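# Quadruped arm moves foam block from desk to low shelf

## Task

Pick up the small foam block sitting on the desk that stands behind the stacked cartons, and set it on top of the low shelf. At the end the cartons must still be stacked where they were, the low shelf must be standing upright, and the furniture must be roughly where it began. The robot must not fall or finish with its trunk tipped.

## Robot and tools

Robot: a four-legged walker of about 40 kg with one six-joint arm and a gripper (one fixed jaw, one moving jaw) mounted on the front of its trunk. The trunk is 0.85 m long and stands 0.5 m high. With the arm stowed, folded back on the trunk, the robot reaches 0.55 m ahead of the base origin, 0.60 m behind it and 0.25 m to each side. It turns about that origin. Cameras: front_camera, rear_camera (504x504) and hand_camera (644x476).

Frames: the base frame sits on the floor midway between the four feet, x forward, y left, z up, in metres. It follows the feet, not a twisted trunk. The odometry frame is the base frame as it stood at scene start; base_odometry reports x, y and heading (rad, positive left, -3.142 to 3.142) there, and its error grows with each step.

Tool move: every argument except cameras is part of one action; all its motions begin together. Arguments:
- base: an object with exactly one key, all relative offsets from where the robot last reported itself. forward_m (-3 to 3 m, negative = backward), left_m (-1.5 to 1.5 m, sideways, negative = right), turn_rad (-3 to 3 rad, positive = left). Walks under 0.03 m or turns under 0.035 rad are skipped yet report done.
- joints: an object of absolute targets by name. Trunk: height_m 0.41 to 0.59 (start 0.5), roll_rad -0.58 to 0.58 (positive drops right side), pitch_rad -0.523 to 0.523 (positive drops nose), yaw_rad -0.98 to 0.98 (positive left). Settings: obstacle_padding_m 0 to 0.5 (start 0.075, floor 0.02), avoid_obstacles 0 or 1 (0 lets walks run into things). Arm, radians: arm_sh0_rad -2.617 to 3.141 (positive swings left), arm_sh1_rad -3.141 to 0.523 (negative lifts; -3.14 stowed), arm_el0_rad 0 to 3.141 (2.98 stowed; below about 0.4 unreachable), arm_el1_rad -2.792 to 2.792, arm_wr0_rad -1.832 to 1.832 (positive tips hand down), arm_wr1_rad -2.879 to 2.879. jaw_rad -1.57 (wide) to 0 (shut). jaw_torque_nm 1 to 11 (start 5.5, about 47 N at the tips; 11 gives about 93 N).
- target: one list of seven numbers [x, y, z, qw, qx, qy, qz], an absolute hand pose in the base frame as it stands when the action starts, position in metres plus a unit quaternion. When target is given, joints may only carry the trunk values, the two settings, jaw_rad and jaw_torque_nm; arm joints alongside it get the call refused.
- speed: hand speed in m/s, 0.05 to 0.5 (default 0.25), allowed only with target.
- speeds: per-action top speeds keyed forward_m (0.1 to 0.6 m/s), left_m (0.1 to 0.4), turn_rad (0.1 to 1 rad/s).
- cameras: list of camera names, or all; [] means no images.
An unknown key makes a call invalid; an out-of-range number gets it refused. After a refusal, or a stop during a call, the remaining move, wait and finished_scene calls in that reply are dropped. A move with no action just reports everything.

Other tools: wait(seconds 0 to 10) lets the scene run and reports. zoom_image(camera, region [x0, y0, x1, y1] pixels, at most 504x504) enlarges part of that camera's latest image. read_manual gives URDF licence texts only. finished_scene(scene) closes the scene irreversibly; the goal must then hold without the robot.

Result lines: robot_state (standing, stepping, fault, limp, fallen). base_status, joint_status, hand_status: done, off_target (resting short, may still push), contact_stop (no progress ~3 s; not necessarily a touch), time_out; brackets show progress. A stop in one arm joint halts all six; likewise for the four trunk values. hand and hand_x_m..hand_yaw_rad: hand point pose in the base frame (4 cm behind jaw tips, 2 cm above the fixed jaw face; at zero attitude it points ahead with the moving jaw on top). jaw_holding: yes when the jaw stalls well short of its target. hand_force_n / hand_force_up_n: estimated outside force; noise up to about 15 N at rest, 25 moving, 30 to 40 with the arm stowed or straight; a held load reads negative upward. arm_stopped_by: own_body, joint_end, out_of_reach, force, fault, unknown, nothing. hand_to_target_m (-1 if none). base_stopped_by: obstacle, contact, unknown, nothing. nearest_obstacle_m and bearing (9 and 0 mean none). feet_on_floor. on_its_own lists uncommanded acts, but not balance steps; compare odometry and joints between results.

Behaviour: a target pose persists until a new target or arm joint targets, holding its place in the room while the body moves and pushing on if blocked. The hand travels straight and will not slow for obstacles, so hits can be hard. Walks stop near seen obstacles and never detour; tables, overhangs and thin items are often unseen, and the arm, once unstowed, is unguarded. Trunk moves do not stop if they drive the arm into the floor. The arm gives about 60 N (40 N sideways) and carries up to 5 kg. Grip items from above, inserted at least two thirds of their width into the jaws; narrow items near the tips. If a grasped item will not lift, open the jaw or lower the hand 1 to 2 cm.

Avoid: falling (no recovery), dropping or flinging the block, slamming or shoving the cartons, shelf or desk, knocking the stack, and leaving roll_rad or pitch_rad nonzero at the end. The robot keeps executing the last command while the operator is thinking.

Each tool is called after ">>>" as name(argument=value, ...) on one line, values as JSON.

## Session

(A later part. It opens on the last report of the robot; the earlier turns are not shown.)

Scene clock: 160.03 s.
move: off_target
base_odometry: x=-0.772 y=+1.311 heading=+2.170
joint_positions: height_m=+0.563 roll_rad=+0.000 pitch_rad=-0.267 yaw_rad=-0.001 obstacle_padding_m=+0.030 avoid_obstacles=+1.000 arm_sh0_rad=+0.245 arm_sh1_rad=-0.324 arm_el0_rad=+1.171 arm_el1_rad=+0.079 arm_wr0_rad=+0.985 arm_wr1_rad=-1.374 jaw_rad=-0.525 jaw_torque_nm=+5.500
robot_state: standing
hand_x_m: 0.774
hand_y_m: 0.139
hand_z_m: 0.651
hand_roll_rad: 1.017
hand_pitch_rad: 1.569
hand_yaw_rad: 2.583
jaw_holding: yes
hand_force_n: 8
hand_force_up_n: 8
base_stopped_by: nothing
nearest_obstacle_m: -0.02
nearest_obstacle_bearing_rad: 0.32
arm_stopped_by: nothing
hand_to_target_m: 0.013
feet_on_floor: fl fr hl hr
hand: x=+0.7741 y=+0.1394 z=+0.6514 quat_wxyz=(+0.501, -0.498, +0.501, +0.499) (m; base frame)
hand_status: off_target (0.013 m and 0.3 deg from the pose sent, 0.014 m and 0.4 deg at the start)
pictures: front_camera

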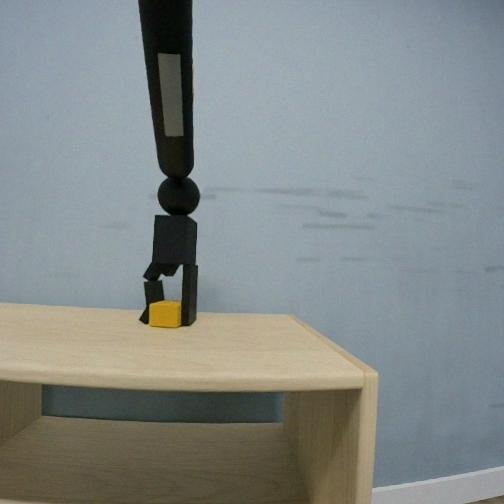

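Contact at 0.651. Relax the press, open, lift.

>>> move(target=[0.775, 0.14, 0.650, 0.5, -0.5, 0.5, 0.5], speed=0.05, cameras=[])

>>> move(joints={"jaw_rad": -1.3}, cameras=["front_camera"])

>>> move(target=[0.775, 0.14, 0.82, 0.5, -0.5, 0.5, 0.5], speed=0.12, cameras=["front_camera"])

>>> move(joints={"height_m": 0.5, "pitch_rad": 0, "arm_sh0_rad": 0.1, "arm_sh1_rad": -2.0, "arm_el0_rad": 1.9, "arm_wr0_rad": 1.0, "arm_wr1_rad": 0}, cameras=["front_camera", "hand_camera"])

Scene clock: 165.23 s.
move: done
base_odometry: x=-0.772 y=+1.310 heading=+2.170
joint_positions: height_m=+0.563 roll_rad=-0.001 pitch_rad=-0.267 yaw_rad=+0.000 obstacle_padding_m=+0.030 avoid_obstacles=+1.000 arm_sh0_rad=+0.244 arm_sh1_rad=-0.325 arm_el0_rad=+1.173 arm_el1_rad=+0.080 arm_wr0_rad=+0.984 arm_wr1_rad=-1.374 jaw_rad=-0.525 jaw_torque_nm=+5.500
robot_state: standing
hand_x_m: 0.774
hand_y_m: 0.140
hand_z_m: 0.652
hand_roll_rad: 0.499
hand_pitch_rad: 1.569
hand_yaw_rad: 2.064
jaw_holding: yes
hand_force_n: 1
hand_force_up_n: 1
base_stopped_by: nothing
nearest_obstacle_m: -0.02
nearest_obstacle_bearing_rad: 0.32
arm_stopped_by: nothing
hand_to_target_m: 0.002
feet_on_floor: fl fr hl hr
hand: x=+0.7743 y=+0.1395 z=+0.6518 quat_wxyz=(+0.502, -0.498, +0.501, +0.499) (m; base frame)
hand_status: done (0.002 m and 0.3 deg from the pose sent, 0.002 m and 0.3 deg at the start)
pictures: none

Scene clock: 166.83 s.
move: done
base_odometry: x=-0.772 y=+1.310 heading=+2.170
joint_positions: height_m=+0.563 roll_rad=-0.002 pitch_rad=-0.267 yaw_rad=-0.001 obstacle_padding_m=+0.030 avoid_obstacles=+1.000 arm_sh0_rad=+0.246 arm_sh1_rad=-0.325 arm_el0_rad=+1.173 arm_el1_rad=+0.080 arm_wr0_rad=+0.984 arm_wr1_rad=-1.374 jaw_rad=-1.299 jaw_torque_nm=+5.500
joint_status: all done
robot_state: standing
hand_x_m: 0.774
hand_y_m: 0.139
hand_z_m: 0.651
hand_roll_rad: 1.650
hand_pitch_rad: 1.570
hand_yaw_rad: -3.067
jaw_holding: no
hand_force_n: 3
hand_force_up_n: -2
base_stopped_by: nothing
nearest_obstacle_m: -0.02
nearest_obstacle_bearing_rad: 0.32
arm_stopped_by: nothing
hand_to_target_m: 0.002
feet_on_floor: fl fr hl hr
hand: x=+0.7737 y=+0.1394 z=+0.6512 quat_wxyz=(+0.501, -0.498, +0.502, +0.499) (m; base frame)
pictures: front_camera

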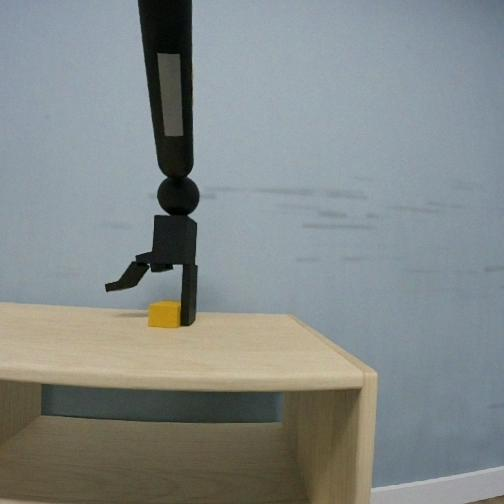

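Scene clock: 168.77 s.
move: done
base_odometry: x=-0.772 y=+1.310 heading=+2.170
joint_positions: height_m=+0.563 roll_rad=-0.001 pitch_rad=-0.267 yaw_rad=+0.000 obstacle_padding_m=+0.030 avoid_obstacles=+1.000 arm_sh0_rad=+0.231 arm_sh1_rad=-0.515 arm_el0_rad=+1.059 arm_el1_rad=+0.069 arm_wr0_rad=+1.292 arm_wr1_rad=-1.374 jaw_rad=-1.301 jaw_torque_nm=+5.500
robot_state: standing
hand_x_m: 0.766
hand_y_m: 0.140
hand_z_m: 0.822
hand_roll_rad: 0.999
hand_pitch_rad: 1.564
hand_yaw_rad: 2.576
jaw_holding: no
hand_force_n: 2
hand_force_up_n: 0
base_stopped_by: nothing
nearest_obstacle_m: -0.02
nearest_obstacle_bearing_rad: 0.32
arm_stopped_by: nothing
hand_to_target_m: 0.009
feet_on_floor: fl fr hl hr
hand: x=+0.7663 y=+0.1397 z=+0.8222 quat_wxyz=(+0.498, -0.499, +0.499, +0.504) (m; base frame)
hand_status: done (0.009 m and 0.5 deg from the pose sent, 0.169 m and 0.3 deg at the start)
pictures: front_camera

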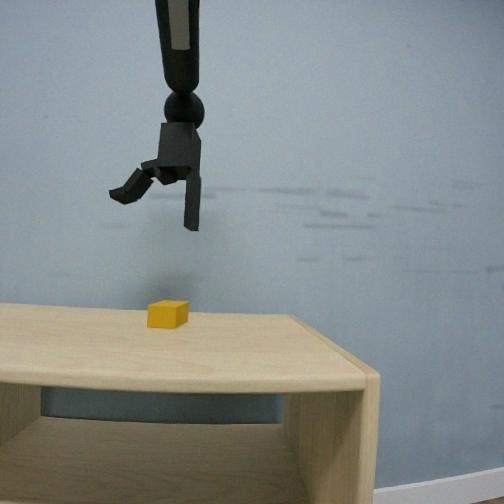

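Scene clock: 171.27 s.
move: done
base_odometry: x=-0.770 y=+1.305 heading=+2.170
joint_positions: height_m=+0.499 roll_rad=+0.000 pitch_rad=+0.006 yaw_rad=+0.006 obstacle_padding_m=+0.030 avoid_obstacles=+1.000 arm_sh0_rad=+0.111 arm_sh1_rad=-1.991 arm_el0_rad=+1.890 arm_el1_rad=+0.069 arm_wr0_rad=+1.005 arm_wr1_rad=-0.008 jaw_rad=-1.301 jaw_torque_nm=+5.500
joint_status: all done
robot_state: standing
hand_x_m: 0.607
hand_y_m: 0.054
hand_z_m: 0.954
hand_roll_rad: 0.103
hand_pitch_rad: 0.906
hand_yaw_rad: 0.210
jaw_holding: no
hand_force_n: 3
hand_force_up_n: 0
base_stopped_by: nothing
nearest_obstacle_m: -0.02
nearest_obstacle_bearing_rad: 0.32
arm_stopped_by: nothing
hand_to_target_m: -1.000
feet_on_floor: fl fr hl hr
hand: x=+0.6073 y=+0.0539 z=+0.9542 quat_wxyz=(+0.895, +0.000, +0.440, +0.072) (m; base frame)
pictures: front_camera, hand_camera

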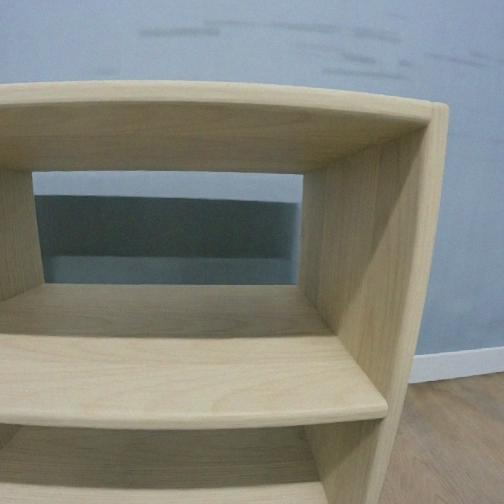

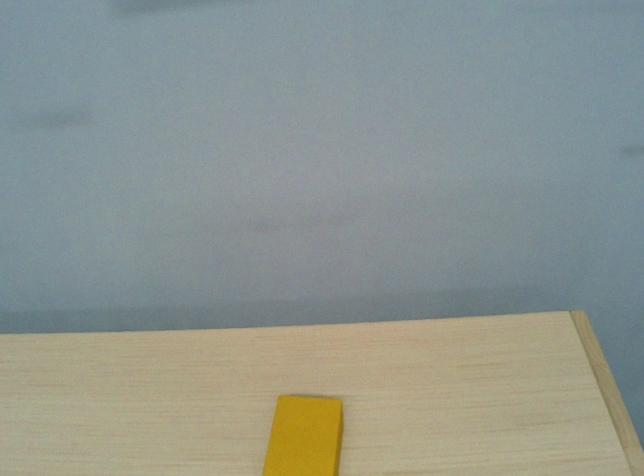

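>>> finished_scene(scene=3)

The scene is finished: the task was done.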